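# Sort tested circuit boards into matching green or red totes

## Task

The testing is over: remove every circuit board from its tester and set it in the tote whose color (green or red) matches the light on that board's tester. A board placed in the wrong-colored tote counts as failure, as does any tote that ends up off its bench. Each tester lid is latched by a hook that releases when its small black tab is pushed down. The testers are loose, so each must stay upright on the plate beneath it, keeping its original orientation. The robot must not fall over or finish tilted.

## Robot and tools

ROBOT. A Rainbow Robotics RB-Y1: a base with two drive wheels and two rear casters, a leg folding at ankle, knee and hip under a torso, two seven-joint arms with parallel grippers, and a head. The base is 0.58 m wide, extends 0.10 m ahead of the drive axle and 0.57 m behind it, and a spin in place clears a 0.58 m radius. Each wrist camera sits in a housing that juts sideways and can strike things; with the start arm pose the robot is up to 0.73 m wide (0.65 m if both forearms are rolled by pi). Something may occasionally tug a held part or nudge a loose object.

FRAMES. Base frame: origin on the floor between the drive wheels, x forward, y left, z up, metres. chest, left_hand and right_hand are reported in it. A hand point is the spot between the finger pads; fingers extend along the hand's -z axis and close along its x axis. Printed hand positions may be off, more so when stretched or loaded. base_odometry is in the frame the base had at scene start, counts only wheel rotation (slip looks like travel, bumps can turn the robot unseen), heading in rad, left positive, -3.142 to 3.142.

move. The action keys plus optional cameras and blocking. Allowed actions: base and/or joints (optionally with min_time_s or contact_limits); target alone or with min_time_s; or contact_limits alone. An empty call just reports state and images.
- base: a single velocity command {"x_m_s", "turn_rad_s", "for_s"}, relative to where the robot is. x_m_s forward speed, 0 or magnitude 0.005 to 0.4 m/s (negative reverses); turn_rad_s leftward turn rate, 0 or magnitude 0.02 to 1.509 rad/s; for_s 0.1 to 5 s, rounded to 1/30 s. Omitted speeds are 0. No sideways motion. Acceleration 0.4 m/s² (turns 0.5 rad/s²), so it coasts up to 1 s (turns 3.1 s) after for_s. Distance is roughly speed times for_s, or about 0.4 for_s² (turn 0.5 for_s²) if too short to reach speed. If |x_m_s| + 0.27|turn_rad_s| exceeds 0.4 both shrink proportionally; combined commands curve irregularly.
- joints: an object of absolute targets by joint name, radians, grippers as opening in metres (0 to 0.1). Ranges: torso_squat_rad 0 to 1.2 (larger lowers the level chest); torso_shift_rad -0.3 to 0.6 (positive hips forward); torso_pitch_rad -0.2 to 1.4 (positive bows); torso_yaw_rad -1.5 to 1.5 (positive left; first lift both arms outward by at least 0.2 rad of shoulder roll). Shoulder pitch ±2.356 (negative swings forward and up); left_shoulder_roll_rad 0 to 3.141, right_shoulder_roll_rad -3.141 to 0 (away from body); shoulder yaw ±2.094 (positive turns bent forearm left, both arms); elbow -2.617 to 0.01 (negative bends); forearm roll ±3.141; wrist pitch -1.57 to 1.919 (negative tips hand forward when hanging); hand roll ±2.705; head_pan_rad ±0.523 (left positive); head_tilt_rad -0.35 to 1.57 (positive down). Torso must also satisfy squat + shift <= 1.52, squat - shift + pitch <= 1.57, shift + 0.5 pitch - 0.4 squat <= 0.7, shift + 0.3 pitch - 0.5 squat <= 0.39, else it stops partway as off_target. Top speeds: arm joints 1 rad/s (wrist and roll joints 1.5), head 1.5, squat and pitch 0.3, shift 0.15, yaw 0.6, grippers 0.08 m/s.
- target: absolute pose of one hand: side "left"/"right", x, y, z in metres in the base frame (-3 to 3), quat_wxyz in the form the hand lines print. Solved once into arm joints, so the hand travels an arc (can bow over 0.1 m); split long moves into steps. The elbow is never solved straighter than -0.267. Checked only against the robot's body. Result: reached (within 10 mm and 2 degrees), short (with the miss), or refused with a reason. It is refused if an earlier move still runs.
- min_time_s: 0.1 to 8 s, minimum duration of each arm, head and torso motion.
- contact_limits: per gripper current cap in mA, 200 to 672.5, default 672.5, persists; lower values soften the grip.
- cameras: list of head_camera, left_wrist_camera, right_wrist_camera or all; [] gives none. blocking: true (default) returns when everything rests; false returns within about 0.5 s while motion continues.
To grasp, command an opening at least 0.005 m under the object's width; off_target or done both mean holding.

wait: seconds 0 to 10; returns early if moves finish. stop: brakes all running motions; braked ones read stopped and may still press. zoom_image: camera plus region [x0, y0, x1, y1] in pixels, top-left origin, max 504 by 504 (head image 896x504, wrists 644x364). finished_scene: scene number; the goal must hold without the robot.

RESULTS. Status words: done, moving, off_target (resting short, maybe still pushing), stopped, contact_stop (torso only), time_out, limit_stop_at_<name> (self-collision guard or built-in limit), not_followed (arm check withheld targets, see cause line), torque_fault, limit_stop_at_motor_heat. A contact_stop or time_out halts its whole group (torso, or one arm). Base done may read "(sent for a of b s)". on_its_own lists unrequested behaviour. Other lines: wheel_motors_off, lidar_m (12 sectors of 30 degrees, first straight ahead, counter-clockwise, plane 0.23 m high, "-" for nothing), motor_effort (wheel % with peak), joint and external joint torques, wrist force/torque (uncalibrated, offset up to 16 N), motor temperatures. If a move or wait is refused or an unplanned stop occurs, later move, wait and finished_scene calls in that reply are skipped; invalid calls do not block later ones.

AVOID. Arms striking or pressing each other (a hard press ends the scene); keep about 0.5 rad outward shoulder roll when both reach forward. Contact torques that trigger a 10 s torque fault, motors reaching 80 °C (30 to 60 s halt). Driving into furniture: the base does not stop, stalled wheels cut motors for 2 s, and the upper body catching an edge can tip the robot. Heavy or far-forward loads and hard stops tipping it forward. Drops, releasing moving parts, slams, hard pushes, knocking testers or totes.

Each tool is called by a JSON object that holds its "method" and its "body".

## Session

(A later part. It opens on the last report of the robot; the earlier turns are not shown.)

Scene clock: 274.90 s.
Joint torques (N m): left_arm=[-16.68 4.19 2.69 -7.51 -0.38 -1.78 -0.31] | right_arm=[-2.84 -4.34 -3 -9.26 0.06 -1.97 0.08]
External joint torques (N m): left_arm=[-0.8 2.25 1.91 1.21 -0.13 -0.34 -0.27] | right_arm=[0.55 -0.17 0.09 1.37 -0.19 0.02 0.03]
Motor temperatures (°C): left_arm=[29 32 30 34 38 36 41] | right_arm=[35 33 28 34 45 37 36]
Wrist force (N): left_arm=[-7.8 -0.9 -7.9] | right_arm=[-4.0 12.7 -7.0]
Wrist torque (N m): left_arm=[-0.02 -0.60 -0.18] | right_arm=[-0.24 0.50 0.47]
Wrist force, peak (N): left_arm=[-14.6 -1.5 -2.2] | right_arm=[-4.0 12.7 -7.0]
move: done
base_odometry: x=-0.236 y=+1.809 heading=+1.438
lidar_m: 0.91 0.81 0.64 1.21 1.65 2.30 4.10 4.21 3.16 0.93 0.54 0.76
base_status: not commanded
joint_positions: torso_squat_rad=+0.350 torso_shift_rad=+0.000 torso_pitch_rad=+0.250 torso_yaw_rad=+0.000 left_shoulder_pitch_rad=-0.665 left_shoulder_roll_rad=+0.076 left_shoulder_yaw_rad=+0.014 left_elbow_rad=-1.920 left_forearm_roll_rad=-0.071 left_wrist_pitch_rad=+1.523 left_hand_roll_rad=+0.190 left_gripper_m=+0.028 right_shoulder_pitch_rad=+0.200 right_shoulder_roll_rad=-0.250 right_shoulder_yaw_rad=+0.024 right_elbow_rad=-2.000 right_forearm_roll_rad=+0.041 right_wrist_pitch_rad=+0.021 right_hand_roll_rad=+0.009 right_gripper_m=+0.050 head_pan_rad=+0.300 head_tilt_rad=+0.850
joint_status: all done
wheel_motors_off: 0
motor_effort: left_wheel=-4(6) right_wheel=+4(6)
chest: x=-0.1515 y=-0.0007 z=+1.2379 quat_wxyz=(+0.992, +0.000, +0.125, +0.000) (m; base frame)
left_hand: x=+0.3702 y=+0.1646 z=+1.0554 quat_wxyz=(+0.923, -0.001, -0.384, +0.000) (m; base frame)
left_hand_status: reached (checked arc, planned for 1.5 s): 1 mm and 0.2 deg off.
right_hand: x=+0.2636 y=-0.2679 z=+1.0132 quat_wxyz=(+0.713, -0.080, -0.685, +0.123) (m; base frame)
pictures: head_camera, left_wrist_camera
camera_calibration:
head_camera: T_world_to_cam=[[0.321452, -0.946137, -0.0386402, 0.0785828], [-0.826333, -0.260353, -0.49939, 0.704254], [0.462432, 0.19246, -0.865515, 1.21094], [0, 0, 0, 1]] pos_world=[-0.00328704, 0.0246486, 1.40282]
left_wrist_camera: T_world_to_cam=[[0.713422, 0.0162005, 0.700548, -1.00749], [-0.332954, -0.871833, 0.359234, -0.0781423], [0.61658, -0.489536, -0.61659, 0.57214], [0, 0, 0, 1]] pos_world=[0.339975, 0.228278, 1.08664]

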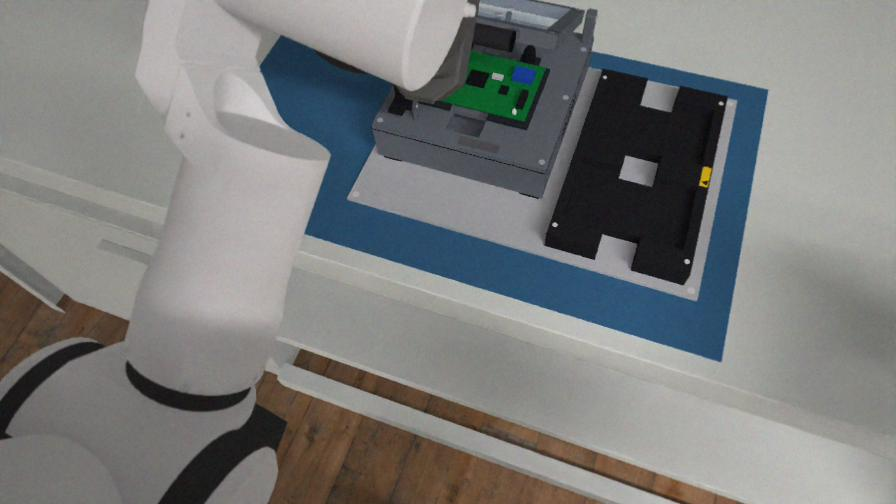

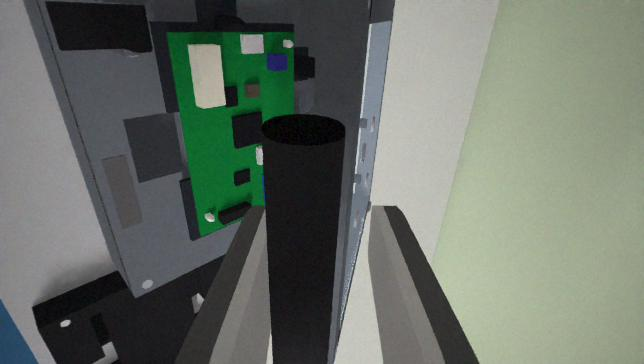

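{"method": "move", "body": {"target": {"side":"left","x":0.425,"y":0.165,"z":1.115,"quat_wxyz":[0.966,0,-0.259,0]}, "min_time_s": 1.8, "cameras": ["left_wrist_camera"]}}

{"method": "move", "body": {"target": {"side":"left","x":0.505,"y":0.165,"z":1.147,"quat_wxyz":[0.991,0,-0.131,0]}, "min_time_s": 1.8, "cameras": ["head_camera","left_wrist_camera"]}}

Scene clock: 282.33 s.
Joint torques (N m): left_arm=[-22.2 7.52 1.96 -6.99 0.04 -1.02 -0.29] | right_arm=[-2.9 -4.43 -3.19 -9.33 -0.06 -2.03 0.07]
External joint torques (N m): left_arm=[-0.26 1.4 1.11 1.3 0.18 0.04 -0.26] | right_arm=[0.49 -0.26 -0.11 1.31 -0.31 -0.04 0.01]
Motor temperatures (°C): left_arm=[29 32 30 34 38 36 41] | right_arm=[35 33 28 34 45 37 36]
Wrist force (N): left_arm=[-5.3 0.3 -9.3] | right_arm=[-3.7 12.5 -7.0]
Wrist torque (N m): left_arm=[-0.02 -0.54 -0.21] | right_arm=[-0.22 0.50 0.47]
Wrist force, peak (N): left_arm=[-8.2 0.2 -11.1] | right_arm=[-3.7 12.8 -7.1]
move: done
base_odometry: x=-0.236 y=+1.809 heading=+1.438
lidar_m: 0.91 0.81 0.64 1.20 1.64 2.31 4.10 4.21 3.16 0.93 0.54 0.76
base_status: not commanded
joint_positions: torso_squat_rad=+0.350 torso_shift_rad=+0.000 torso_pitch_rad=+0.250 torso_yaw_rad=+0.000 left_shoulder_pitch_rad=-1.177 left_shoulder_roll_rad=+0.174 left_shoulder_yaw_rad=+0.168 left_elbow_rad=-1.417 left_forearm_roll_rad=+0.025 left_wrist_pitch_rad=+1.786 left_hand_roll_rad=+0.161 left_gripper_m=+0.028 right_shoulder_pitch_rad=+0.200 right_shoulder_roll_rad=-0.250 right_shoulder_yaw_rad=+0.024 right_elbow_rad=-2.000 right_forearm_roll_rad=+0.041 right_wrist_pitch_rad=+0.021 right_hand_roll_rad=+0.009 right_gripper_m=+0.050 head_pan_rad=+0.300 head_tilt_rad=+0.850
joint_status: all done
wheel_motors_off: 0
motor_effort: left_wheel=-5(6) right_wheel=+5(6)
chest: x=-0.1515 y=-0.0007 z=+1.2379 quat_wxyz=(+0.992, +0.000, +0.125, +0.000) (m; base frame)
left_hand: x=+0.4249 y=+0.1648 z=+1.1149 quat_wxyz=(+0.966, +0.000, -0.259, +0.000) (m; base frame)
left_hand_status: reached (checked arc, planned for 1.8 s): 0 mm and 0.0 deg off.
right_hand: x=+0.2636 y=-0.2679 z=+1.0132 quat_wxyz=(+0.713, -0.080, -0.685, +0.123) (m; base frame)
pictures: left_wrist_camera
camera_calibration:
left_wrist_camera: T_world_to_cam=[[0.871933, 0.0151497, 0.48939, -0.91991], [-0.22775, -0.872257, 0.432778, -0.207731], [0.433431, -0.488813, -0.7571, 0.809482], [0, 0, 0, 1]] pos_world=[0.403935, 0.228427, 1.15296]

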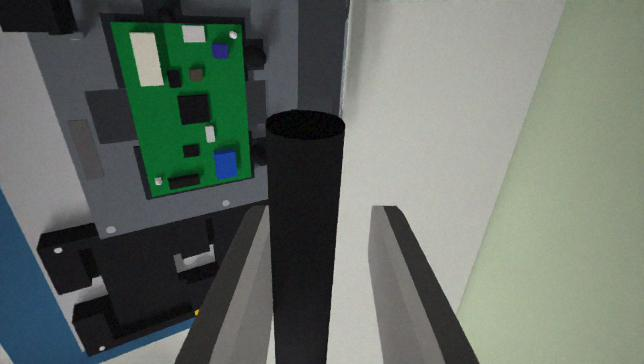

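Scene clock: 284.60 s.
Joint torques (N m): left_arm=[-24.03 9.77 1.17 -8.13 0.25 -1.43 -0.19] | right_arm=[-3.16 -4.44 -3.12 -9.27 0.03 -2.02 0.03]
External joint torques (N m): left_arm=[2.12 0.56 1.09 1.53 0.29 -0.45 -0.17] | right_arm=[0.23 -0.27 -0.03 1.37 -0.22 -0.04 -0.02]
Motor temperatures (°C): left_arm=[29 32 30 34 38 36 41] | right_arm=[35 33 28 34 45 37 36]
Wrist force (N): left_arm=[-5.1 0.4 -8.6] | right_arm=[-3.7 12.2 -7.0]
Wrist torque (N m): left_arm=[-0.02 -0.55 -0.20] | right_arm=[-0.16 0.51 0.48]
Wrist force, peak (N): left_arm=[6.9 1.1 54.1] | right_arm=[-3.9 12.8 -7.1]
move: short
base_odometry: x=-0.236 y=+1.809 heading=+1.438
lidar_m: 0.92 0.81 0.64 1.21 1.65 2.31 4.10 4.20 3.16 0.93 0.54 0.76
base_status: not commanded
joint_positions: torso_squat_rad=+0.350 torso_shift_rad=+0.000 torso_pitch_rad=+0.250 torso_yaw_rad=+0.000 left_shoulder_pitch_rad=-1.778 left_shoulder_roll_rad=+0.338 left_shoulder_yaw_rad=+0.243 left_elbow_rad=-0.267 left_forearm_roll_rad=+0.067 left_wrist_pitch_rad=+1.310 left_hand_roll_rad=+0.105 left_gripper_m=+0.028 right_shoulder_pitch_rad=+0.200 right_shoulder_roll_rad=-0.250 right_shoulder_yaw_rad=+0.024 right_elbow_rad=-2.000 right_forearm_roll_rad=+0.041 right_wrist_pitch_rad=+0.021 right_hand_roll_rad=+0.009 right_gripper_m=+0.050 head_pan_rad=+0.300 head_tilt_rad=+0.850
joint_status: all done
wheel_motors_off: 0
motor_effort: left_wheel=-5(7) right_wheel=+4(6)
chest: x=-0.1515 y=-0.0007 z=+1.2379 quat_wxyz=(+0.992, +0.000, +0.125, +0.000) (m; base frame)
left_hand: x=+0.5043 y=+0.1649 z=+1.1471 quat_wxyz=(+0.973, -0.010, -0.232, -0.001) (m; base frame)
left_hand_status: short (checked arc, as near as the solve gets, planned for 1.8 s): 1 mm and 11.8 deg off. The place is met; only the turn is off.
right_hand: x=+0.2636 y=-0.2679 z=+1.0132 quat_wxyz=(+0.713, -0.080, -0.685, +0.123) (m; base frame)
pictures: head_camera, left_wrist_camera
camera_calibration:
head_camera: T_world_to_cam=[[0.32148, -0.946128, -0.0386254, 0.0785777], [-0.826285, -0.260369, -0.49946, 0.704329], [0.462496, 0.192482, -0.865475, 1.21091], [0, 0, 0, 1]] pos_world=[-0.00332661, 0.0246512, 1.40283]
left_wrist_camera: T_world_to_cam=[[0.897833, 0.0168835, 0.440013, -0.961623], [-0.209326, -0.86277, 0.460228, -0.245818], [0.3874, -0.505314, -0.771089, 0.841582], [0, 0, 0, 1]] pos_world=[0.485892, 0.229414, 1.18519]

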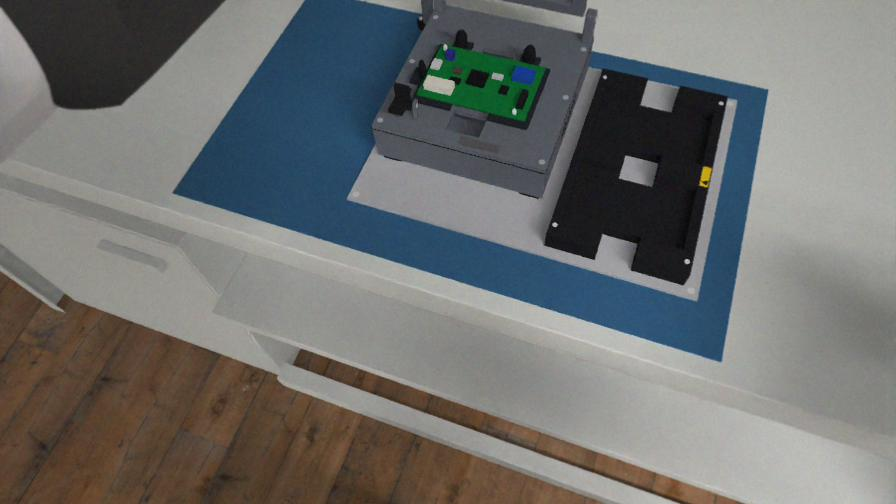

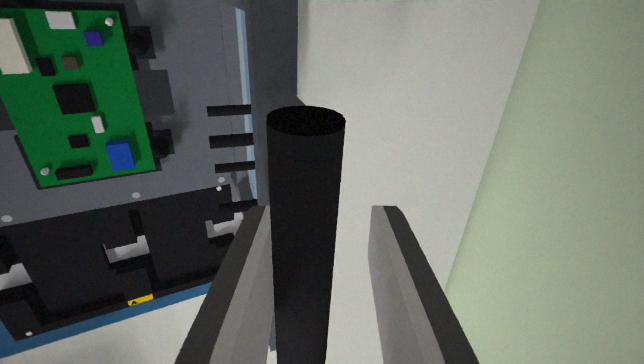

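{"method": "move", "body": {"base": {"x_m_s":0.1,"for_s":0.667}, "cameras": ["left_wrist_camera","head_camera"]}}

Scene clock: 290.47 s.
Joint torques (N m): left_arm=[-26.33 9.42 1.02 -9.79 0.03 -1.64 -0.11] | right_arm=[-3.29 -4.39 -3.09 -9.33 0.04 -1.98 0.06]
External joint torques (N m): left_arm=[-0.17 0.21 0.93 -0.14 0.06 -0.67 -0.09] | right_arm=[0.1 -0.21 0 1.31 -0.21 0 0.01]
Motor temperatures (°C): left_arm=[30 32 30 34 38 36 41] | right_arm=[35 33 28 34 45 37 36]
Wrist force (N): left_arm=[-5.9 0.2 -9.7] | right_arm=[-4.0 12.4 -7.3]
Wrist torque (N m): left_arm=[-0.01 -0.51 -0.19] | right_arm=[-0.20 0.50 0.46]
Wrist force, peak (N): left_arm=[-9.2 -0.4 -12.0] | right_arm=[-3.9 12.8 -7.1]
move: done
base_odometry: x=-0.227 y=+1.875 heading=+1.438
lidar_m: 0.85 0.82 0.62 0.92 1.64 2.31 4.17 4.22 3.16 0.93 0.51 0.76
base_status: done (sent for 0.67 of 0.67 s)
joint_positions: torso_squat_rad=+0.350 torso_shift_rad=+0.000 torso_pitch_rad=+0.250 torso_yaw_rad=+0.000 left_shoulder_pitch_rad=-1.777 left_shoulder_roll_rad=+0.338 left_shoulder_yaw_rad=+0.243 left_elbow_rad=-0.267 left_forearm_roll_rad=+0.067 left_wrist_pitch_rad=+1.310 left_hand_roll_rad=+0.105 left_gripper_m=+0.028 right_shoulder_pitch_rad=+0.200 right_shoulder_roll_rad=-0.250 right_shoulder_yaw_rad=+0.024 right_elbow_rad=-2.000 right_forearm_roll_rad=+0.041 right_wrist_pitch_rad=+0.021 right_hand_roll_rad=+0.009 right_gripper_m=+0.050 head_pan_rad=+0.300 head_tilt_rad=+0.850
joint_status: not commanded
wheel_motors_off: 0
motor_effort: left_wheel=-3(18) right_wheel=+2(26)
chest: x=-0.1514 y=-0.0007 z=+1.2379 quat_wxyz=(+0.992, +0.000, +0.125, +0.000) (m; base frame)
left_hand: x=+0.5042 y=+0.1651 z=+1.1464 quat_wxyz=(+0.973, -0.010, -0.231, -0.001) (m; base frame)
right_hand: x=+0.2637 y=-0.2679 z=+1.0130 quat_wxyz=(+0.713, -0.080, -0.685, +0.123) (m; base frame)
pictures: head_camera, left_wrist_camera
camera_calibration:
head_camera: T_world_to_cam=[[0.321446, -0.946135, -0.0387326, 0.0786455], [-0.826466, -0.260354, -0.499169, 0.704085], [0.462197, 0.192467, -0.865639, 1.21097], [0, 0, 0, 1]] pos_world=[-0.00308419, 0.024649, 1.40277]
left_wrist_camera: T_world_to_cam=[[0.898421, 0.0170507, 0.438803, -0.960231], [-0.208542, -0.862814, 0.460502, -0.246085], [0.386458, -0.505234, -0.771615, 0.842143], [0, 0, 0, 1]] pos_world=[0.485921, 0.229527, 1.18449]

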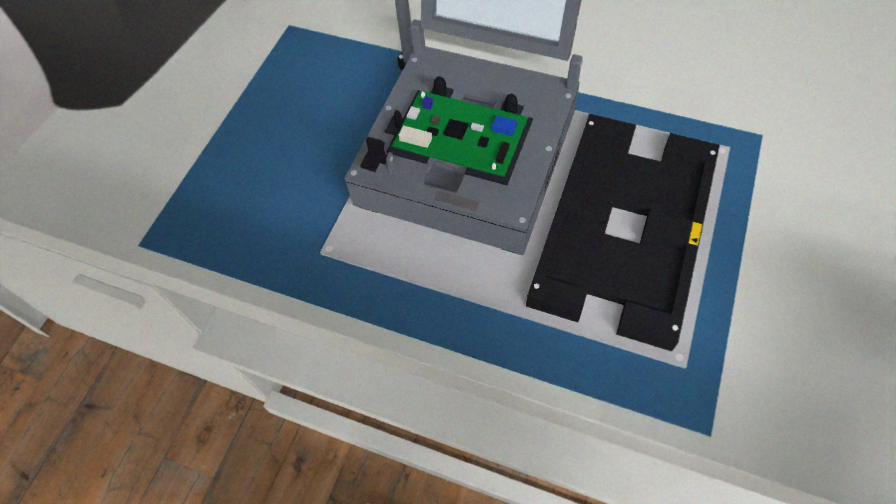

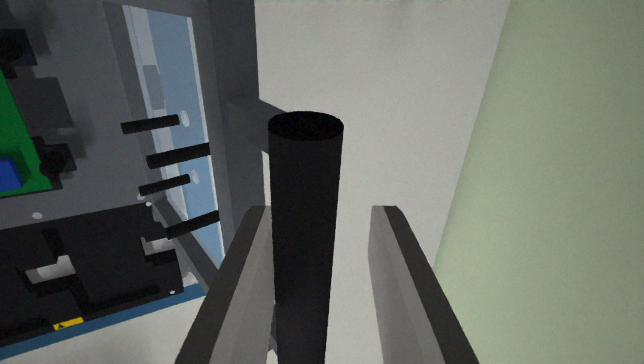

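{"method": "move", "body": {"target": {"side":"left","x":0.497,"y":0.165,"z":1.20,"quat_wxyz":[0.973,-0.01,-0.231,0]}, "min_time_s": 1.0, "cameras": ["left_wrist_camera","head_camera"]}}

Scene clock: 298.13 s.
Joint torques (N m): left_arm=[-24.69 9.83 1.38 -9.2 0.26 -0.71 0.43] | right_arm=[-2.97 -4.37 -2.92 -9.23 -0.05 -2.09 0.02]
External joint torques (N m): left_arm=[1.24 0.7 1.29 0.35 0.3 0.26 0.46] | right_arm=[0.42 -0.2 0.17 1.4 -0.3 -0.1 -0.03]
Motor temperatures (°C): left_arm=[30 32 30 34 38 36 41] | right_arm=[35 33 28 34 45 37 36]
Wrist force (N): left_arm=[-4.5 0.1 -8.8] | right_arm=[-3.9 12.7 -7.2]
Wrist torque (N m): left_arm=[0.00 -0.55 -0.18] | right_arm=[-0.22 0.50 0.47]
Wrist force, peak (N): left_arm=[-9.8 0.7 -12.8] | right_arm=[-3.8 12.7 -7.3]
move: done
base_odometry: x=-0.227 y=+1.875 heading=+1.438
lidar_m: 0.85 0.81 0.62 0.92 1.64 2.30 4.17 4.20 3.15 0.91 0.52 0.77
base_status: not commanded
joint_positions: torso_squat_rad=+0.350 torso_shift_rad=+0.000 torso_pitch_rad=+0.250 torso_yaw_rad=+0.000 left_shoulder_pitch_rad=-1.870 left_shoulder_roll_rad=+0.369 left_shoulder_yaw_rad=+0.245 left_elbow_rad=-0.273 left_forearm_roll_rad=+0.068 left_wrist_pitch_rad=+1.418 left_hand_roll_rad=+0.106 left_gripper_m=+0.028 right_shoulder_pitch_rad=+0.200 right_shoulder_roll_rad=-0.250 right_shoulder_yaw_rad=+0.024 right_elbow_rad=-2.000 right_forearm_roll_rad=+0.041 right_wrist_pitch_rad=+0.021 right_hand_roll_rad=+0.009 right_gripper_m=+0.050 head_pan_rad=+0.300 head_tilt_rad=+0.850
joint_status: all done
wheel_motors_off: 0
motor_effort: left_wheel=-5(5) right_wheel=+0(2)
chest: x=-0.1514 y=-0.0007 z=+1.2379 quat_wxyz=(+0.992, +0.000, +0.125, +0.000) (m; base frame)
left_hand: x=+0.4971 y=+0.1649 z=+1.1999 quat_wxyz=(+0.973, -0.010, -0.230, +0.000) (m; base frame)
left_hand_status: reached (checked arc, planned for 1.0 s): 0 mm and 0.1 deg off.
right_hand: x=+0.2637 y=-0.2679 z=+1.0131 quat_wxyz=(+0.713, -0.080, -0.685, +0.123) (m; base frame)
pictures: head_camera, left_wrist_camera
camera_calibration:
head_camera: T_world_to_cam=[[0.32145, -0.946135, -0.0387038, 0.0786261], [-0.826427, -0.260356, -0.499233, 0.704136], [0.462265, 0.192464, -0.865603, 1.21096], [0, 0, 0, 1]] pos_world=[-0.00314201, 0.0246509, 1.40278]
left_wrist_camera: T_world_to_cam=[[0.899544, 0.0193333, 0.436403, -0.975389], [-0.205526, -0.862807, 0.461869, -0.275511], [0.385461, -0.505163, -0.772159, 0.887238], [0, 0, 0, 1]] pos_world=[0.478784, 0.229345, 1.238]

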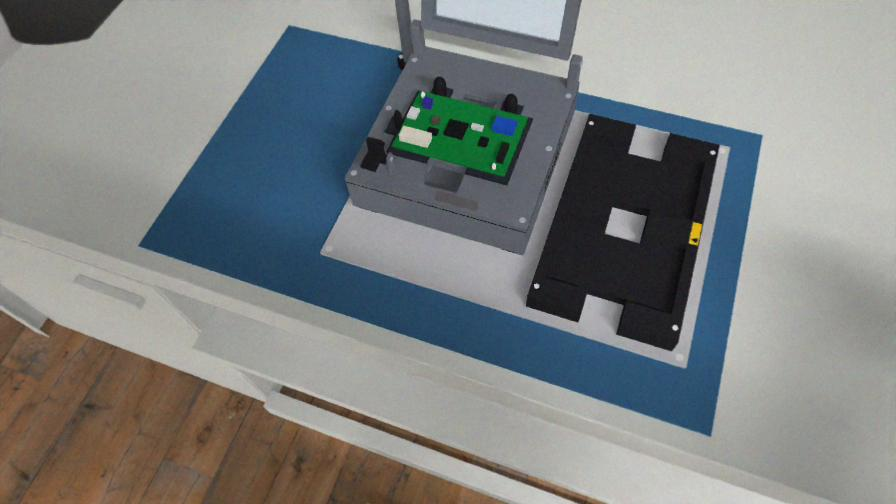

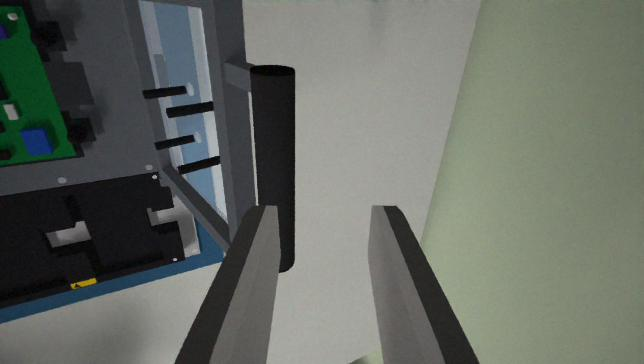

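{"method": "zoom_image", "body": {"camera": "head_camera", "region": [330, 40, 600, 260]}}

Scaled by 1.867 from the camera's 896x504 image, which has a finer 1280x720 frame.

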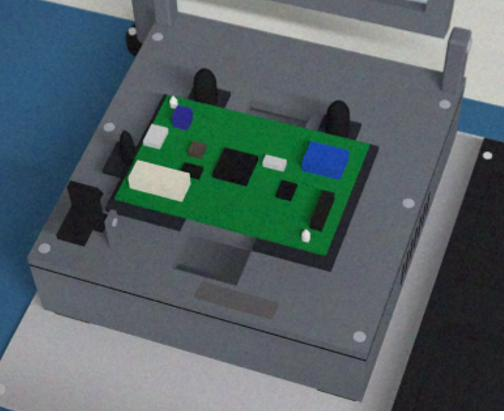

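{"method": "move", "body": {"target": {"side":"left","x":0.40,"y":0.162,"z":1.14,"quat_wxyz":[0.991,0,-0.131,0]}, "cameras": []}}

{"method": "move", "body": {"joints": {"left_gripper_m":0.1}, "cameras": []}}

{"method": "move", "body": {"target": {"side":"left","x":0.382,"y":0.162,"z":1.03,"quat_wxyz":[1,0,0,0]}, "cameras": ["left_wrist_camera","head_camera"]}}

Scene clock: 324.33 s.
Joint torques (N m): left_arm=[-22.42 8.94 5.67 -5.84 -0.17 -0.64 -0.17] | right_arm=[-3.06 -4.44 -3.15 -9.34 0 -1.92 0.11]
External joint torques (N m): left_arm=[0.86 0.59 -0.15 0.22 0.05 -0.12 -0.16] | right_arm=[0.33 -0.26 -0.06 1.29 -0.25 0.06 0.05]
Motor temperatures (°C): left_arm=[30 32 30 34 38 35 41] | right_arm=[35 33 28 34 45 37 36]
Wrist force (N): left_arm=[-3.0 0.3 -9.5] | right_arm=[-3.7 12.4 -7.0]
Wrist torque (N m): left_arm=[-0.08 -0.46 -0.19] | right_arm=[-0.21 0.54 0.47]
Wrist force, peak (N): left_arm=[-4.4 -0.1 -10.4] | right_arm=[-3.5 12.9 -6.9]
move: done
base_odometry: x=-0.227 y=+1.875 heading=+1.438
lidar_m: 0.84 0.81 0.62 0.91 1.64 2.30 4.17 4.21 3.16 0.92 0.51 0.76
base_status: not commanded
joint_positions: torso_squat_rad=+0.350 torso_shift_rad=+0.000 torso_pitch_rad=+0.250 torso_yaw_rad=+0.000 left_shoulder_pitch_rad=-1.404 left_shoulder_roll_rad=+0.536 left_shoulder_yaw_rad=-0.297 left_elbow_rad=-1.172 left_forearm_roll_rad=+0.690 left_wrist_pitch_rad=+1.892 left_hand_roll_rad=+0.499 left_gripper_m=+0.028 right_shoulder_pitch_rad=+0.200 right_shoulder_roll_rad=-0.250 right_shoulder_yaw_rad=+0.024 right_elbow_rad=-2.000 right_forearm_roll_rad=+0.041 right_wrist_pitch_rad=+0.021 right_hand_roll_rad=+0.009 right_gripper_m=+0.050 head_pan_rad=+0.300 head_tilt_rad=+0.850
joint_status: all done
wheel_motors_off: 0
motor_effort: left_wheel=-3(5) right_wheel=+3(4)
chest: x=-0.1515 y=-0.0007 z=+1.2379 quat_wxyz=(+0.992, +0.000, +0.125, +0.000) (m; base frame)
left_hand: x=+0.3997 y=+0.1618 z=+1.1401 quat_wxyz=(+0.991, +0.000, -0.130, +0.000) (m; base frame)
left_hand_status: reached (checked arc, planned for 1.2 s): 0 mm and 0.1 deg off.
right_hand: x=+0.2636 y=-0.2679 z=+1.0131 quat_wxyz=(+0.713, -0.080, -0.685, +0.123) (m; base frame)
pictures: none
No camera images: "cameras" was empty.

Scene clock: 325.67 s.
Joint torques (N m): left_arm=[-22.37 9.09 5.83 -5.87 -0.1 -0.71 -0.12] | right_arm=[-2.83 -4.55 -3.03 -9.33 0.02 -2.06 0.12]
External joint torques (N m): left_arm=[0.92 0.73 0.01 0.19 0.12 -0.19 -0.1] | right_arm=[0.55 -0.38 0.06 1.3 -0.23 -0.07 0.07]
Motor temperatures (°C): left_arm=[30 32 30 34 38 35 41] | right_arm=[35 33 28 34 45 37 36]
Wrist force (N): left_arm=[-3.4 0.4 -9.5] | right_arm=[-3.7 12.2 -6.8]
Wrist torque (N m): left_arm=[-0.08 -0.51 -0.20] | right_arm=[-0.19 0.52 0.47]
Wrist force, peak (N): left_arm=[-3.5 0.2 -9.6] | right_arm=[-3.6 12.9 -7.1]
move: done
base_odometry: x=-0.227 y=+1.875 heading=+1.438
lidar_m: 0.85 0.81 0.62 0.92 1.64 2.30 4.17 4.22 3.16 0.92 0.51 0.77
base_status: not commanded
joint_positions: torso_squat_rad=+0.350 torso_shift_rad=+0.000 torso_pitch_rad=+0.250 torso_yaw_rad=+0.000 left_shoulder_pitch_rad=-1.404 left_shoulder_roll_rad=+0.536 left_shoulder_yaw_rad=-0.297 left_elbow_rad=-1.172 left_forearm_roll_rad=+0.690 left_wrist_pitch_rad=+1.892 left_hand_roll_rad=+0.499 left_gripper_m=+0.100 right_shoulder_pitch_rad=+0.200 right_shoulder_roll_rad=-0.250 right_shoulder_yaw_rad=+0.024 right_elbow_rad=-2.000 right_forearm_roll_rad=+0.041 right_wrist_pitch_rad=+0.021 right_hand_roll_rad=+0.009 right_gripper_m=+0.050 head_pan_rad=+0.300 head_tilt_rad=+0.850
joint_status: all done
wheel_motors_off: 0
motor_effort: left_wheel=-5(5) right_wheel=+2(4)
chest: x=-0.1515 y=-0.0007 z=+1.2379 quat_wxyz=(+0.992, +0.000, +0.125, +0.000) (m; base frame)
left_hand: x=+0.3997 y=+0.1618 z=+1.1401 quat_wxyz=(+0.991, +0.000, -0.130, +0.000) (m; base frame)
right_hand: x=+0.2636 y=-0.2679 z=+1.0131 quat_wxyz=(+0.713, -0.080, -0.685, +0.123) (m; base frame)
pictures: none
No camera images: "cameras" was empty.

Scene clock: 326.87 s.
Joint torques (N m): left_arm=[-23.02 7.64 3.27 -6.1 0.19 -0.17 0.21] | right_arm=[-3.07 -4.37 -3.09 -9.26 0.01 -2.08 0.13]
External joint torques (N m): left_arm=[1.12 -0.64 -0.83 0.7 0.18 -0.08 0.21] | right_arm=[0.32 -0.2 0 1.38 -0.24 -0.1 0.07]
Motor temperatures (°C): left_arm=[30 32 30 34 38 35 41] | right_arm=[35 33 28 34 45 37 36]
Wrist force (N): left_arm=[-1.7 0.4 -9.4] | right_arm=[-3.5 12.9 -7.0]
Wrist torque (N m): left_arm=[-0.05 -0.39 -0.22] | right_arm=[-0.24 0.54 0.48]
Wrist force, peak (N): left_arm=[-2.2 -0.6 -10.5] | right_arm=[-3.8 12.7 -7.1]
move: done
base_odometry: x=-0.227 y=+1.875 heading=+1.438
lidar_m: 0.85 0.81 0.62 0.93 1.64 2.31 4.17 4.21 3.17 0.91 0.51 0.77
base_status: not commanded
joint_positions: torso_squat_rad=+0.350 torso_shift_rad=+0.000 torso_pitch_rad=+0.250 torso_yaw_rad=+0.000 left_shoulder_pitch_rad=-1.405 left_shoulder_roll_rad=+0.420 left_shoulder_yaw_rad=-0.352 left_elbow_rad=-0.749 left_forearm_roll_rad=+0.699 left_wrist_pitch_rad=+1.759 left_hand_roll_rad=+0.359 left_gripper_m=+0.100 right_shoulder_pitch_rad=+0.200 right_shoulder_roll_rad=-0.250 right_shoulder_yaw_rad=+0.024 right_elbow_rad=-2.000 right_forearm_roll_rad=+0.041 right_wrist_pitch_rad=+0.021 right_hand_roll_rad=+0.009 right_gripper_m=+0.050 head_pan_rad=+0.300 head_tilt_rad=+0.850
joint_status: all done
wheel_motors_off: 0
motor_effort: left_wheel=-4(6) right_wheel=+4(5)
chest: x=-0.1515 y=-0.0007 z=+1.2379 quat_wxyz=(+0.992, +0.000, +0.125, +0.000) (m; base frame)
left_hand: x=+0.3814 y=+0.1623 z=+1.0302 quat_wxyz=(+1.000, +0.000, -0.003, +0.000) (m; base frame)
left_hand_status: reached (checked arc, planned for 0.8 s): 1 mm and 0.3 deg off.
right_hand: x=+0.2636 y=-0.2679 z=+1.0131 quat_wxyz=(+0.713, -0.080, -0.685, +0.123) (m; base frame)
pictures: head_camera, left_wrist_camera
camera_calibration:
head_camera: T_world_to_cam=[[0.321423, -0.946147, -0.0386433, 0.0785719], [-0.826365, -0.260336, -0.499345, 0.704224], [0.462394, 0.192435, -0.865541, 1.21094], [0, 0, 0, 1]] pos_world=[-0.00324076, 0.0246485, 1.40281]
left_wrist_camera: T_world_to_cam=[[0.999851, 0.0157819, -0.00703482, -0.377961], [0.0172071, -0.872392, 0.488504, -0.333991], [0.0015724, -0.488552, -0.872533, 1.04657], [0, 0, 0, 1]] pos_world=[0.382006, 0.225899, 1.07367]

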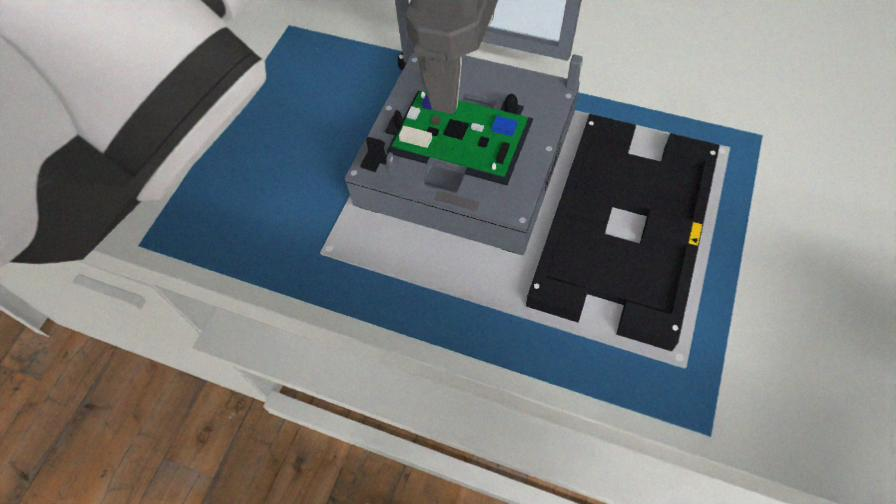

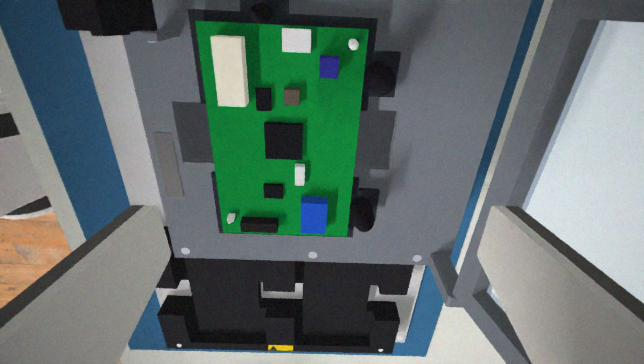

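{"method": "move", "body": {"target": {"side":"left","x":0.362,"y":0.164,"z":0.985,"quat_wxyz":[1,0,0,0]}, "cameras": ["left_wrist_camera"]}}

{"method": "move", "body": {"target": {"side":"left","x":0.362,"y":0.164,"z":0.965,"quat_wxyz":[1,0,0,0]}, "cameras": ["left_wrist_camera","head_camera"]}}

{"method": "zoom_image", "body": {"camera": "head_camera", "region": [330, 40, 600, 260]}}

Scene clock: 346.13 s.
Joint torques (N m): left_arm=[-22.48 6.83 3.86 -6.97 0.08 -0.3 0.27] | right_arm=[-2.97 -4.41 -3.14 -9.28 0.05 -2.02 0]
External joint torques (N m): left_arm=[0.53 -0.87 -0.81 -0.1 0.07 -0.22 0.27] | right_arm=[0.41 -0.24 -0.05 1.35 -0.2 -0.03 -0.05]
Motor temperatures (°C): left_arm=[30 32 30 34 38 35 41] | right_arm=[35 33 28 34 45 37 36]
Wrist force (N): left_arm=[-1.4 0.2 -9.5] | right_arm=[-3.9 12.5 -6.8]
Wrist torque (N m): left_arm=[-0.03 -0.34 -0.21] | right_arm=[-0.22 0.49 0.46]
Wrist force, peak (N): left_arm=[-1.9 0.7 -10.7] | right_arm=[-3.7 12.8 -7.2]
move: done
base_odometry: x=-0.227 y=+1.875 heading=+1.438
lidar_m: 0.85 0.81 0.61 0.92 1.63 2.30 4.17 4.21 3.16 0.93 0.51 0.76
base_status: not commanded
joint_positions: torso_squat_rad=+0.350 torso_shift_rad=+0.000 torso_pitch_rad=+0.250 torso_yaw_rad=+0.000 left_shoulder_pitch_rad=-1.254 left_shoulder_roll_rad=+0.419 left_shoulder_yaw_rad=-0.366 left_elbow_rad=-0.893 left_forearm_roll_rad=+0.686 left_wrist_pitch_rad=+1.733 left_hand_roll_rad=+0.404 left_gripper_m=+0.100 right_shoulder_pitch_rad=+0.200 right_shoulder_roll_rad=-0.250 right_shoulder_yaw_rad=+0.024 right_elbow_rad=-2.000 right_forearm_roll_rad=+0.041 right_wrist_pitch_rad=+0.021 right_hand_roll_rad=+0.009 right_gripper_m=+0.050 head_pan_rad=+0.300 head_tilt_rad=+0.850
joint_status: all done
wheel_motors_off: 0
motor_effort: left_wheel=-4(5) right_wheel=+4(5)
chest: x=-0.1515 y=-0.0007 z=+1.2379 quat_wxyz=(+0.992, +0.000, +0.125, +0.000) (m; base frame)
left_hand: x=+0.3619 y=+0.1641 z=+0.9851 quat_wxyz=(+1.000, +0.000, +0.000, +0.000) (m; base frame)
left_hand_status: reached (checked arc, planned for 0.4 s): 0 mm and 0.0 deg off.
right_hand: x=+0.2636 y=-0.2679 z=+1.0131 quat_wxyz=(+0.713, -0.080, -0.685, +0.123) (m; base frame)
pictures: left_wrist_camera
camera_calibration:
left_wrist_camera: T_world_to_cam=[[0.999795, 0.015555, -0.0129616, -0.352924], [0.0199056, -0.872265, 0.488628, -0.311147], [-0.00370538, -0.488786, -0.872396, 1.00996], [0, 0, 0, 1]] pos_world=[0.362788, 0.227742, 1.02855]

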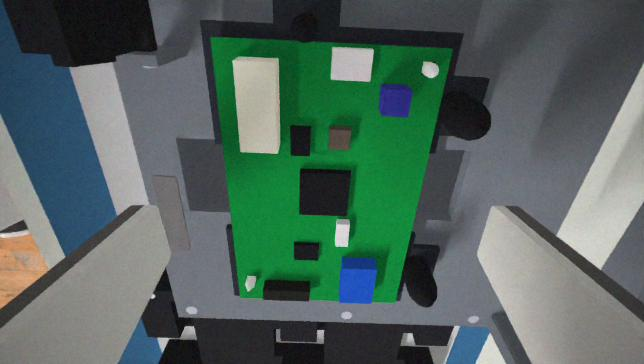

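Scene clock: 346.87 s.
Joint torques (N m): left_arm=[-21.61 6.93 3.64 -6.06 0.19 -0.04 -0.09] | right_arm=[-3.13 -4.54 -3.05 -9.28 0.03 -1.95 0.08]
External joint torques (N m): left_arm=[1.34 -0.65 -0.8 0.85 0.17 0.04 -0.09] | right_arm=[0.26 -0.36 0.04 1.35 -0.22 0.04 0.03]
Motor temperatures (°C): left_arm=[30 32 30 34 38 35 41] | right_arm=[35 33 28 34 45 37 36]
Wrist force (N): left_arm=[-1.8 0.3 -9.5] | right_arm=[-3.6 12.5 -6.9]
Wrist torque (N m): left_arm=[-0.06 -0.41 -0.21] | right_arm=[-0.21 0.54 0.48]
Wrist force, peak (N): left_arm=[-2.0 -0.6 -10.8] | right_arm=[-3.6 12.7 -7.2]
move: done
base_odometry: x=-0.227 y=+1.875 heading=+1.438
lidar_m: 0.85 0.81 0.61 0.92 1.64 2.31 4.17 4.21 3.17 0.92 0.52 0.76
base_status: not commanded
joint_positions: torso_squat_rad=+0.350 torso_shift_rad=+0.000 torso_pitch_rad=+0.250 torso_yaw_rad=+0.000 left_shoulder_pitch_rad=-1.242 left_shoulder_roll_rad=+0.400 left_shoulder_yaw_rad=-0.376 left_elbow_rad=-0.843 left_forearm_roll_rad=+0.674 left_wrist_pitch_rad=+1.675 left_hand_roll_rad=+0.387 left_gripper_m=+0.100 right_shoulder_pitch_rad=+0.200 right_shoulder_roll_rad=-0.250 right_shoulder_yaw_rad=+0.024 right_elbow_rad=-2.000 right_forearm_roll_rad=+0.041 right_wrist_pitch_rad=+0.021 right_hand_roll_rad=+0.009 right_gripper_m=+0.050 head_pan_rad=+0.300 head_tilt_rad=+0.850
joint_status: all done
wheel_motors_off: 0
motor_effort: left_wheel=-4(5) right_wheel=+4(5)
chest: x=-0.1515 y=-0.0007 z=+1.2379 quat_wxyz=(+0.992, +0.000, +0.125, +0.000) (m; base frame)
left_hand: x=+0.3620 y=+0.1640 z=+0.9651 quat_wxyz=(+1.000, +0.000, +0.000, +0.000) (m; base frame)
left_hand_status: reached (checked arc, planned for 0.3 s): 0 mm and 0.0 deg off.
right_hand: x=+0.2636 y=-0.2679 z=+1.0131 quat_wxyz=(+0.713, -0.080, -0.685, +0.123) (m; base frame)
pictures: head_camera, left_wrist_camera
camera_calibration:
head_camera: T_world_to_cam=[[0.321435, -0.946143, -0.0386318, 0.0785657], [-0.826367, -0.260355, -0.499333, 0.704216], [0.462383, 0.192427, -0.865548, 1.21094], [0, 0, 0, 1]] pos_world=[-0.00323311, 0.0246618, 1.40281]
left_wrist_camera: T_world_to_cam=[[0.999808, 0.0155922, -0.0118572, -0.354417], [0.0193979, -0.872321, 0.48855, -0.301181], [-0.00272569, -0.488686, -0.872456, 0.992201], [0, 0, 0, 1]] pos_world=[0.362896, 0.227675, 1.00859]

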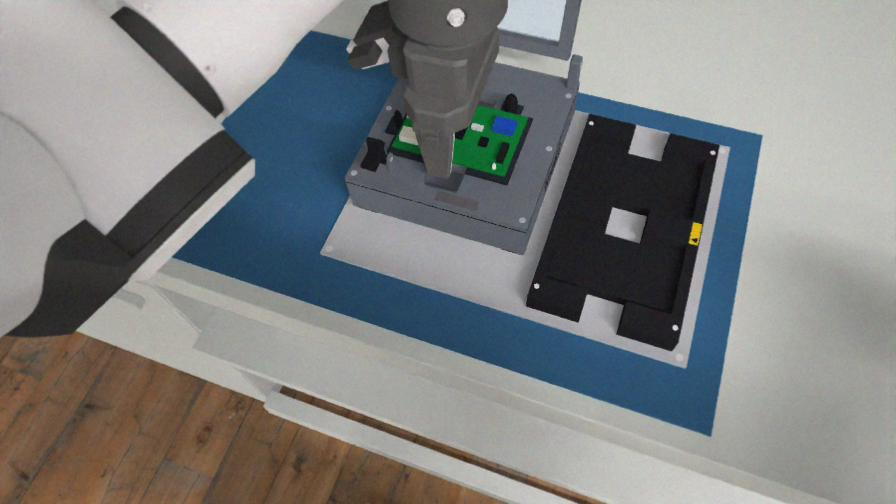

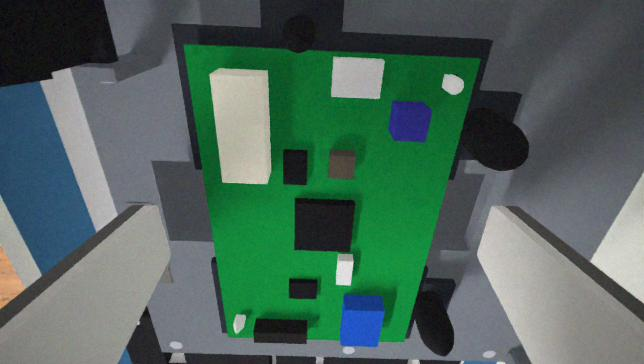

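Scaled by 1.867 from the camera's 896x504 image, which has a finer 1280x720 frame.

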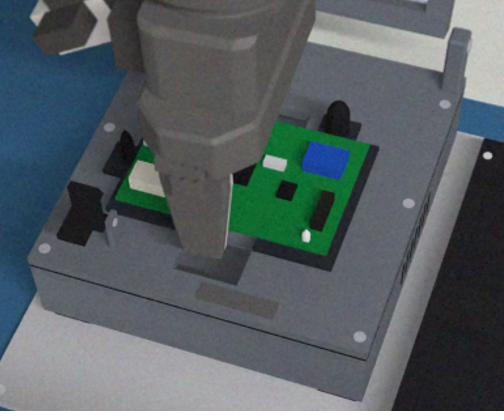

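{"method": "move", "body": {"target": {"side":"left","x":0.362,"y":0.1625,"z":0.948,"quat_wxyz":[1,0,0,0]}, "cameras": ["left_wrist_camera","head_camera"]}}

{"method": "zoom_image", "body": {"camera": "head_camera", "region": [330, 40, 600, 260]}}

Scene clock: 367.60 s.
Joint torques (N m): left_arm=[-21.47 5.99 3 -5.86 -0.09 -0.54 -0.11] | right_arm=[-3.18 -4.64 -2.97 -9.3 0.1 -2 -0.03]
External joint torques (N m): left_arm=[1.47 -1.46 -1.15 1.07 -0.1 -0.45 -0.11] | right_arm=[0.21 -0.47 0.12 1.34 -0.15 -0.01 -0.09]
Motor temperatures (°C): left_arm=[30 32 30 34 38 35 41] | right_arm=[35 33 28 34 45 37 36]
Wrist force (N): left_arm=[-3.3 -0.3 -7.8] | right_arm=[-3.5 12.2 -6.9]
Wrist torque (N m): left_arm=[-0.01 -0.45 -0.23] | right_arm=[-0.18 0.54 0.48]
Wrist force, peak (N): left_arm=[-2.4 -0.2 -10.3] | right_arm=[-3.9 12.7 -7.1]
move: done
base_odometry: x=-0.227 y=+1.875 heading=+1.438
lidar_m: 0.85 0.81 0.62 0.92 1.64 2.31 4.17 4.21 3.16 0.92 0.51 0.77
base_status: not commanded
joint_positions: torso_squat_rad=+0.350 torso_shift_rad=+0.000 torso_pitch_rad=+0.250 torso_yaw_rad=+0.000 left_shoulder_pitch_rad=-1.238 left_shoulder_roll_rad=+0.379 left_shoulder_yaw_rad=-0.385 left_elbow_rad=-0.785 left_forearm_roll_rad=+0.664 left_wrist_pitch_rad=+1.620 left_hand_roll_rad=+0.370 left_gripper_m=+0.100 right_shoulder_pitch_rad=+0.200 right_shoulder_roll_rad=-0.250 right_shoulder_yaw_rad=+0.024 right_elbow_rad=-2.000 right_forearm_roll_rad=+0.041 right_wrist_pitch_rad=+0.021 right_hand_roll_rad=+0.009 right_gripper_m=+0.050 head_pan_rad=+0.300 head_tilt_rad=+0.850
joint_status: all done
wheel_motors_off: 0
motor_effort: left_wheel=-4(5) right_wheel=+2(6)
chest: x=-0.1515 y=-0.0007 z=+1.2379 quat_wxyz=(+0.992, +0.000, +0.125, +0.000) (m; base frame)
left_hand: x=+0.3620 y=+0.1626 z=+0.9482 quat_wxyz=(+1.000, +0.000, +0.000, +0.000) (m; base frame)
left_hand_status: reached (checked arc, planned for 0.3 s): 0 mm and 0.0 deg off.
right_hand: x=+0.2636 y=-0.2679 z=+1.0131 quat_wxyz=(+0.713, -0.080, -0.685, +0.123) (m; base frame)
pictures: head_camera, left_wrist_camera
camera_calibration:
head_camera: T_world_to_cam=[[0.32145, -0.946138, -0.0386327, 0.078575], [-0.826337, -0.260357, -0.499381, 0.704244], [0.462425, 0.19245, -0.865521, 1.21094], [0, 0, 0, 1]] pos_world=[-0.00328462, 0.0246523, 1.40282]
left_wrist_camera: T_world_to_cam=[[0.999806, 0.0157586, -0.0118139, -0.354645], [0.0195219, -0.872333, 0.488523, -0.294142], [-0.0026072, -0.488658, -0.872471, 0.976706], [0, 0, 0, 1]] pos_world=[0.362865, 0.226275, 0.991653]

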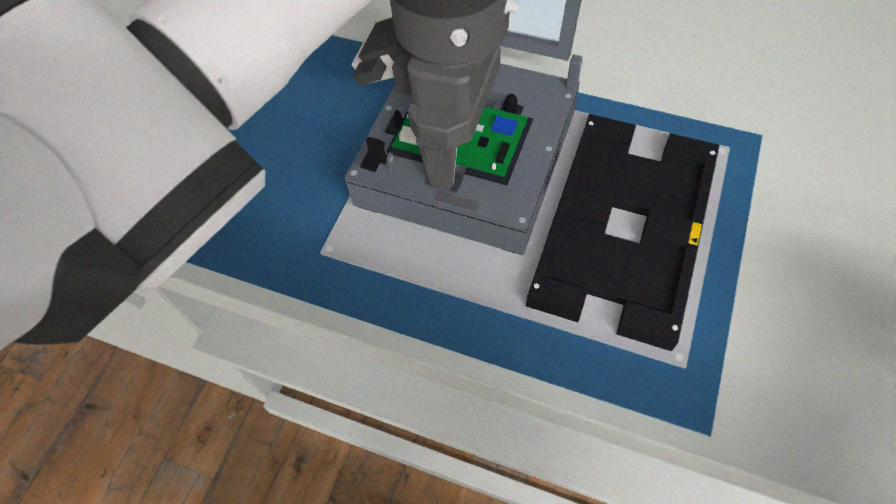

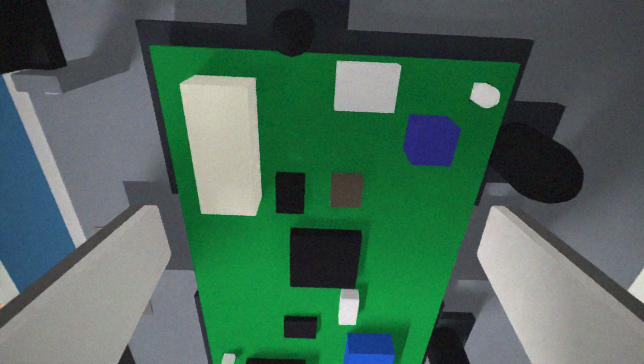

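Scaled by 1.867 from the camera's 896x504 image, which has a finer 1280x720 frame.

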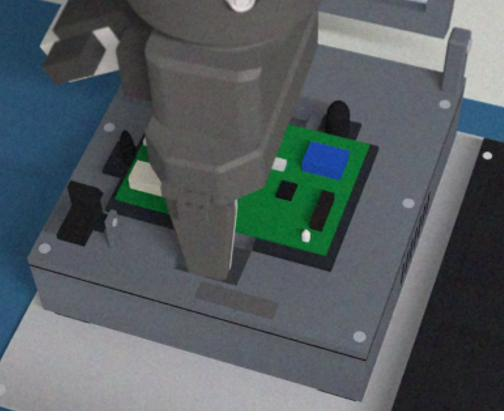

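{"method": "move", "body": {"joints": {"left_gripper_m":0.088}, "cameras": []}}

{"method": "move", "body": {"target": {"side":"left","x":0.364,"y":0.162,"z":0.940,"quat_wxyz":[1,0,0,0]}, "cameras": ["left_wrist_camera"]}}

{"method": "move", "body": {"target": {"side":"left","x":0.364,"y":0.162,"z":0.934,"quat_wxyz":[1,0,0,0]}, "cameras": ["left_wrist_camera","head_camera"]}}

{"method": "zoom_image", "body": {"camera": "head_camera", "region": [330, 40, 600, 260]}}

Scene clock: 379.70 s.
Joint torques (N m): left_arm=[-21.73 5.83 3 -5.88 0.14 -0.41 -0.18] | right_arm=[-3.04 -4.45 -3.06 -9.36 -0.03 -2.02 -0.05]
External joint torques (N m): left_arm=[1.21 -1.62 -1.15 1.05 0.13 -0.33 -0.18] | right_arm=[0.35 -0.28 0.03 1.28 -0.28 -0.04 -0.1]
Motor temperatures (°C): left_arm=[30 32 30 34 38 35 41] | right_arm=[35 33 28 34 45 37 36]
Wrist force (N): left_arm=[-1.9 0.0 -9.6] | right_arm=[-3.6 12.5 -7.0]
Wrist torque (N m): left_arm=[-0.01 -0.42 -0.21] | right_arm=[-0.22 0.54 0.47]
Wrist force, peak (N): left_arm=[-1.4 0.2 -9.8] | right_arm=[-3.7 12.7 -7.2]
move: done
base_odometry: x=-0.227 y=+1.875 heading=+1.438
lidar_m: 0.85 0.81 0.61 0.93 1.63 2.30 4.17 4.22 3.15 0.92 0.51 0.76
base_status: not commanded
joint_positions: torso_squat_rad=+0.350 torso_shift_rad=+0.000 torso_pitch_rad=+0.250 torso_yaw_rad=+0.000 left_shoulder_pitch_rad=-1.238 left_shoulder_roll_rad=+0.379 left_shoulder_yaw_rad=-0.385 left_elbow_rad=-0.785 left_forearm_roll_rad=+0.664 left_wrist_pitch_rad=+1.620 left_hand_roll_rad=+0.370 left_gripper_m=+0.088 right_shoulder_pitch_rad=+0.200 right_shoulder_roll_rad=-0.250 right_shoulder_yaw_rad=+0.024 right_elbow_rad=-2.000 right_forearm_roll_rad=+0.041 right_wrist_pitch_rad=+0.021 right_hand_roll_rad=+0.009 right_gripper_m=+0.050 head_pan_rad=+0.300 head_tilt_rad=+0.850
joint_status: all done
wheel_motors_off: 0
motor_effort: left_wheel=-3(5) right_wheel=+3(6)
chest: x=-0.1515 y=-0.0007 z=+1.2379 quat_wxyz=(+0.992, +0.000, +0.125, +0.000) (m; base frame)
left_hand: x=+0.3620 y=+0.1626 z=+0.9482 quat_wxyz=(+1.000, +0.000, +0.000, +0.000) (m; base frame)
right_hand: x=+0.2636 y=-0.2679 z=+1.0131 quat_wxyz=(+0.713, -0.080, -0.685, +0.123) (m; base frame)
pictures: none
No camera images: "cameras" was empty.

Scene clock: 380.53 s.
Joint torques (N m): left_arm=[-21.82 6.35 2.94 -5.85 0.19 -0.22 -0.06] | right_arm=[-3.33 -4.58 -3.09 -9.39 0.06 -2.07 0.08]
External joint torques (N m): left_arm=[1.2 -1.08 -0.98 1.07 0.18 -0.13 -0.06] | right_arm=[0.05 -0.41 0 1.25 -0.18 -0.08 0.03]
Motor temperatures (°C): left_arm=[30 32 30 34 38 35 41] | right_arm=[35 33 28 34 45 37 36]
Wrist force (N): left_arm=[-1.8 0.3 -9.3] | right_arm=[-4.1 12.6 -6.8]
Wrist torque (N m): left_arm=[-0.05 -0.38 -0.21] | right_arm=[-0.22 0.49 0.48]
Wrist force, peak (N): left_arm=[-2.4 0.5 -10.3] | right_arm=[-3.8 12.7 -7.2]
move: done
base_odometry: x=-0.227 y=+1.875 heading=+1.438
lidar_m: 0.85 0.81 0.62 0.92 1.64 2.30 4.17 4.21 3.16 0.92 0.51 0.77
base_status: not commanded
joint_positions: torso_squat_rad=+0.350 torso_shift_rad=+0.000 torso_pitch_rad=+0.250 torso_yaw_rad=+0.000 left_shoulder_pitch_rad=-1.247 left_shoulder_roll_rad=+0.366 left_shoulder_yaw_rad=-0.388 left_elbow_rad=-0.737 left_forearm_roll_rad=+0.659 left_wrist_pitch_rad=+1.586 left_hand_roll_rad=+0.355 left_gripper_m=+0.088 right_shoulder_pitch_rad=+0.200 right_shoulder_roll_rad=-0.250 right_shoulder_yaw_rad=+0.024 right_elbow_rad=-2.000 right_forearm_roll_rad=+0.041 right_wrist_pitch_rad=+0.021 right_hand_roll_rad=+0.009 right_gripper_m=+0.050 head_pan_rad=+0.300 head_tilt_rad=+0.850
joint_status: all done
wheel_motors_off: 0
motor_effort: left_wheel=-4(5) right_wheel=+5(6)
chest: x=-0.1515 y=-0.0007 z=+1.2379 quat_wxyz=(+0.992, +0.000, +0.125, +0.000) (m; base frame)
left_hand: x=+0.3636 y=+0.1623 z=+0.9403 quat_wxyz=(+1.000, +0.000, -0.001, +0.000) (m; base frame)
left_hand_status: reached (checked arc, planned for 0.3 s): 1 mm and 0.1 deg off.
right_hand: x=+0.2636 y=-0.2679 z=+1.0131 quat_wxyz=(+0.713, -0.080, -0.685, +0.123) (m; base frame)
pictures: left_wrist_camera
camera_calibration:
left_wrist_camera: T_world_to_cam=[[0.999825, 0.01559, -0.0103024, -0.357722], [0.0186359, -0.872475, 0.488304, -0.290118], [-0.00137597, -0.48841, -0.872613, 0.969315], [0, 0, 0, 1]] pos_world=[0.3644, 0.225879, 0.983817]

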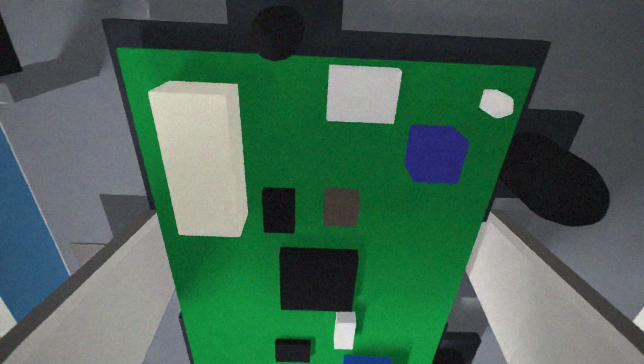

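Scene clock: 381.10 s.
Joint torques (N m): left_arm=[-21.87 6.35 2.9 -5.85 0.18 -0.19 -0.04] | right_arm=[-3.1 -4.42 -3.37 -9.44 0.05 -2.02 0.09]
External joint torques (N m): left_arm=[1.17 -1.04 -0.86 1.06 0.17 -0.1 -0.04] | right_arm=[0.29 -0.25 -0.28 1.19 -0.19 -0.04 0.04]
Motor temperatures (°C): left_arm=[30 32 30 34 38 35 41] | right_arm=[35 33 28 34 45 37 36]
Wrist force (N): left_arm=[-1.6 0.2 -9.4] | right_arm=[-3.9 12.2 -7.0]
Wrist torque (N m): left_arm=[-0.04 -0.37 -0.20] | right_arm=[-0.17 0.50 0.47]
Wrist force, peak (N): left_arm=[-2.5 -0.3 -11.0] | right_arm=[-3.8 12.7 -7.1]
move: done
base_odometry: x=-0.227 y=+1.875 heading=+1.438
lidar_m: 0.85 0.81 0.62 0.92 1.64 2.30 4.17 4.21 3.17 0.92 0.52 0.77
base_status: not commanded
joint_positions: torso_squat_rad=+0.350 torso_shift_rad=+0.000 torso_pitch_rad=+0.250 torso_yaw_rad=+0.000 left_shoulder_pitch_rad=-1.251 left_shoulder_roll_rad=+0.357 left_shoulder_yaw_rad=-0.391 left_elbow_rad=-0.704 left_forearm_roll_rad=+0.656 left_wrist_pitch_rad=+1.562 left_hand_roll_rad=+0.345 left_gripper_m=+0.088 right_shoulder_pitch_rad=+0.200 right_shoulder_roll_rad=-0.250 right_shoulder_yaw_rad=+0.024 right_elbow_rad=-2.000 right_forearm_roll_rad=+0.041 right_wrist_pitch_rad=+0.021 right_hand_roll_rad=+0.009 right_gripper_m=+0.050 head_pan_rad=+0.300 head_tilt_rad=+0.850
joint_status: all done
wheel_motors_off: 0
motor_effort: left_wheel=-4(5) right_wheel=+5(6)
chest: x=-0.1515 y=-0.0007 z=+1.2379 quat_wxyz=(+0.992, +0.000, +0.125, +0.000) (m; base frame)
left_hand: x=+0.3638 y=+0.1622 z=+0.9342 quat_wxyz=(+1.000, +0.000, -0.001, +0.000) (m; base frame)
left_hand_status: reached (checked arc, planned for 0.2 s): 0 mm and 0.1 deg off.
right_hand: x=+0.2636 y=-0.2679 z=+1.0131 quat_wxyz=(+0.713, -0.080, -0.685, +0.123) (m; base frame)
pictures: head_camera, left_wrist_camera
camera_calibration:
head_camera: T_world_to_cam=[[0.321432, -0.946144, -0.0386398, 0.0785765], [-0.82636, -0.260345, -0.499349, 0.704221], [0.462396, 0.192437, -0.865539, 1.21094], [0, 0, 0, 1]] pos_world=[-0.0032523, 0.0246546, 1.40281]
left_wrist_camera: T_world_to_cam=[[0.999815, 0.0156118, -0.0112304, -0.357136], [0.0191084, -0.872394, 0.48843, -0.287527], [-0.00217203, -0.488554, -0.872531, 0.964172], [0, 0, 0, 1]] pos_world=[0.364658, 0.225789, 0.977696]

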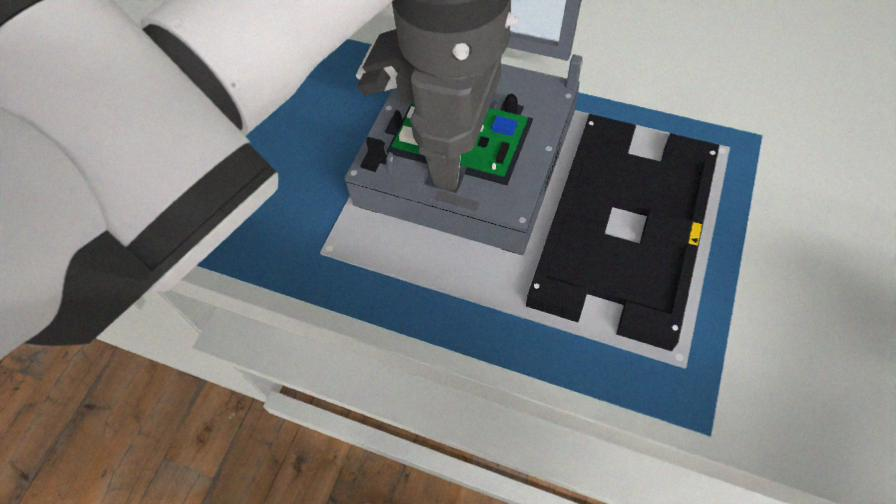

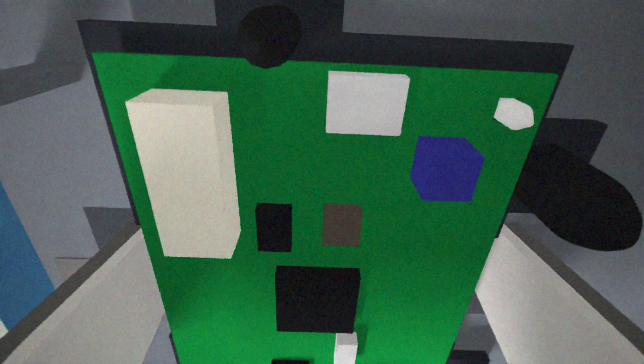

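Scaled by 1.867 from the camera's 896x504 image, which has a finer 1280x720 frame.

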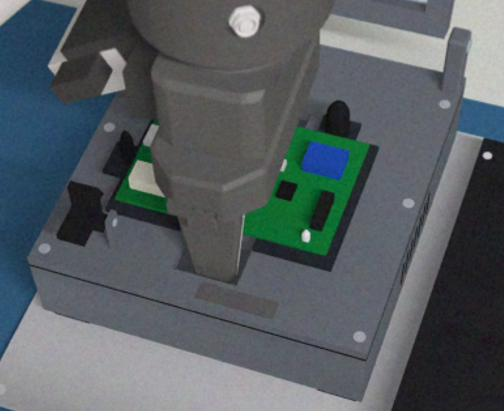

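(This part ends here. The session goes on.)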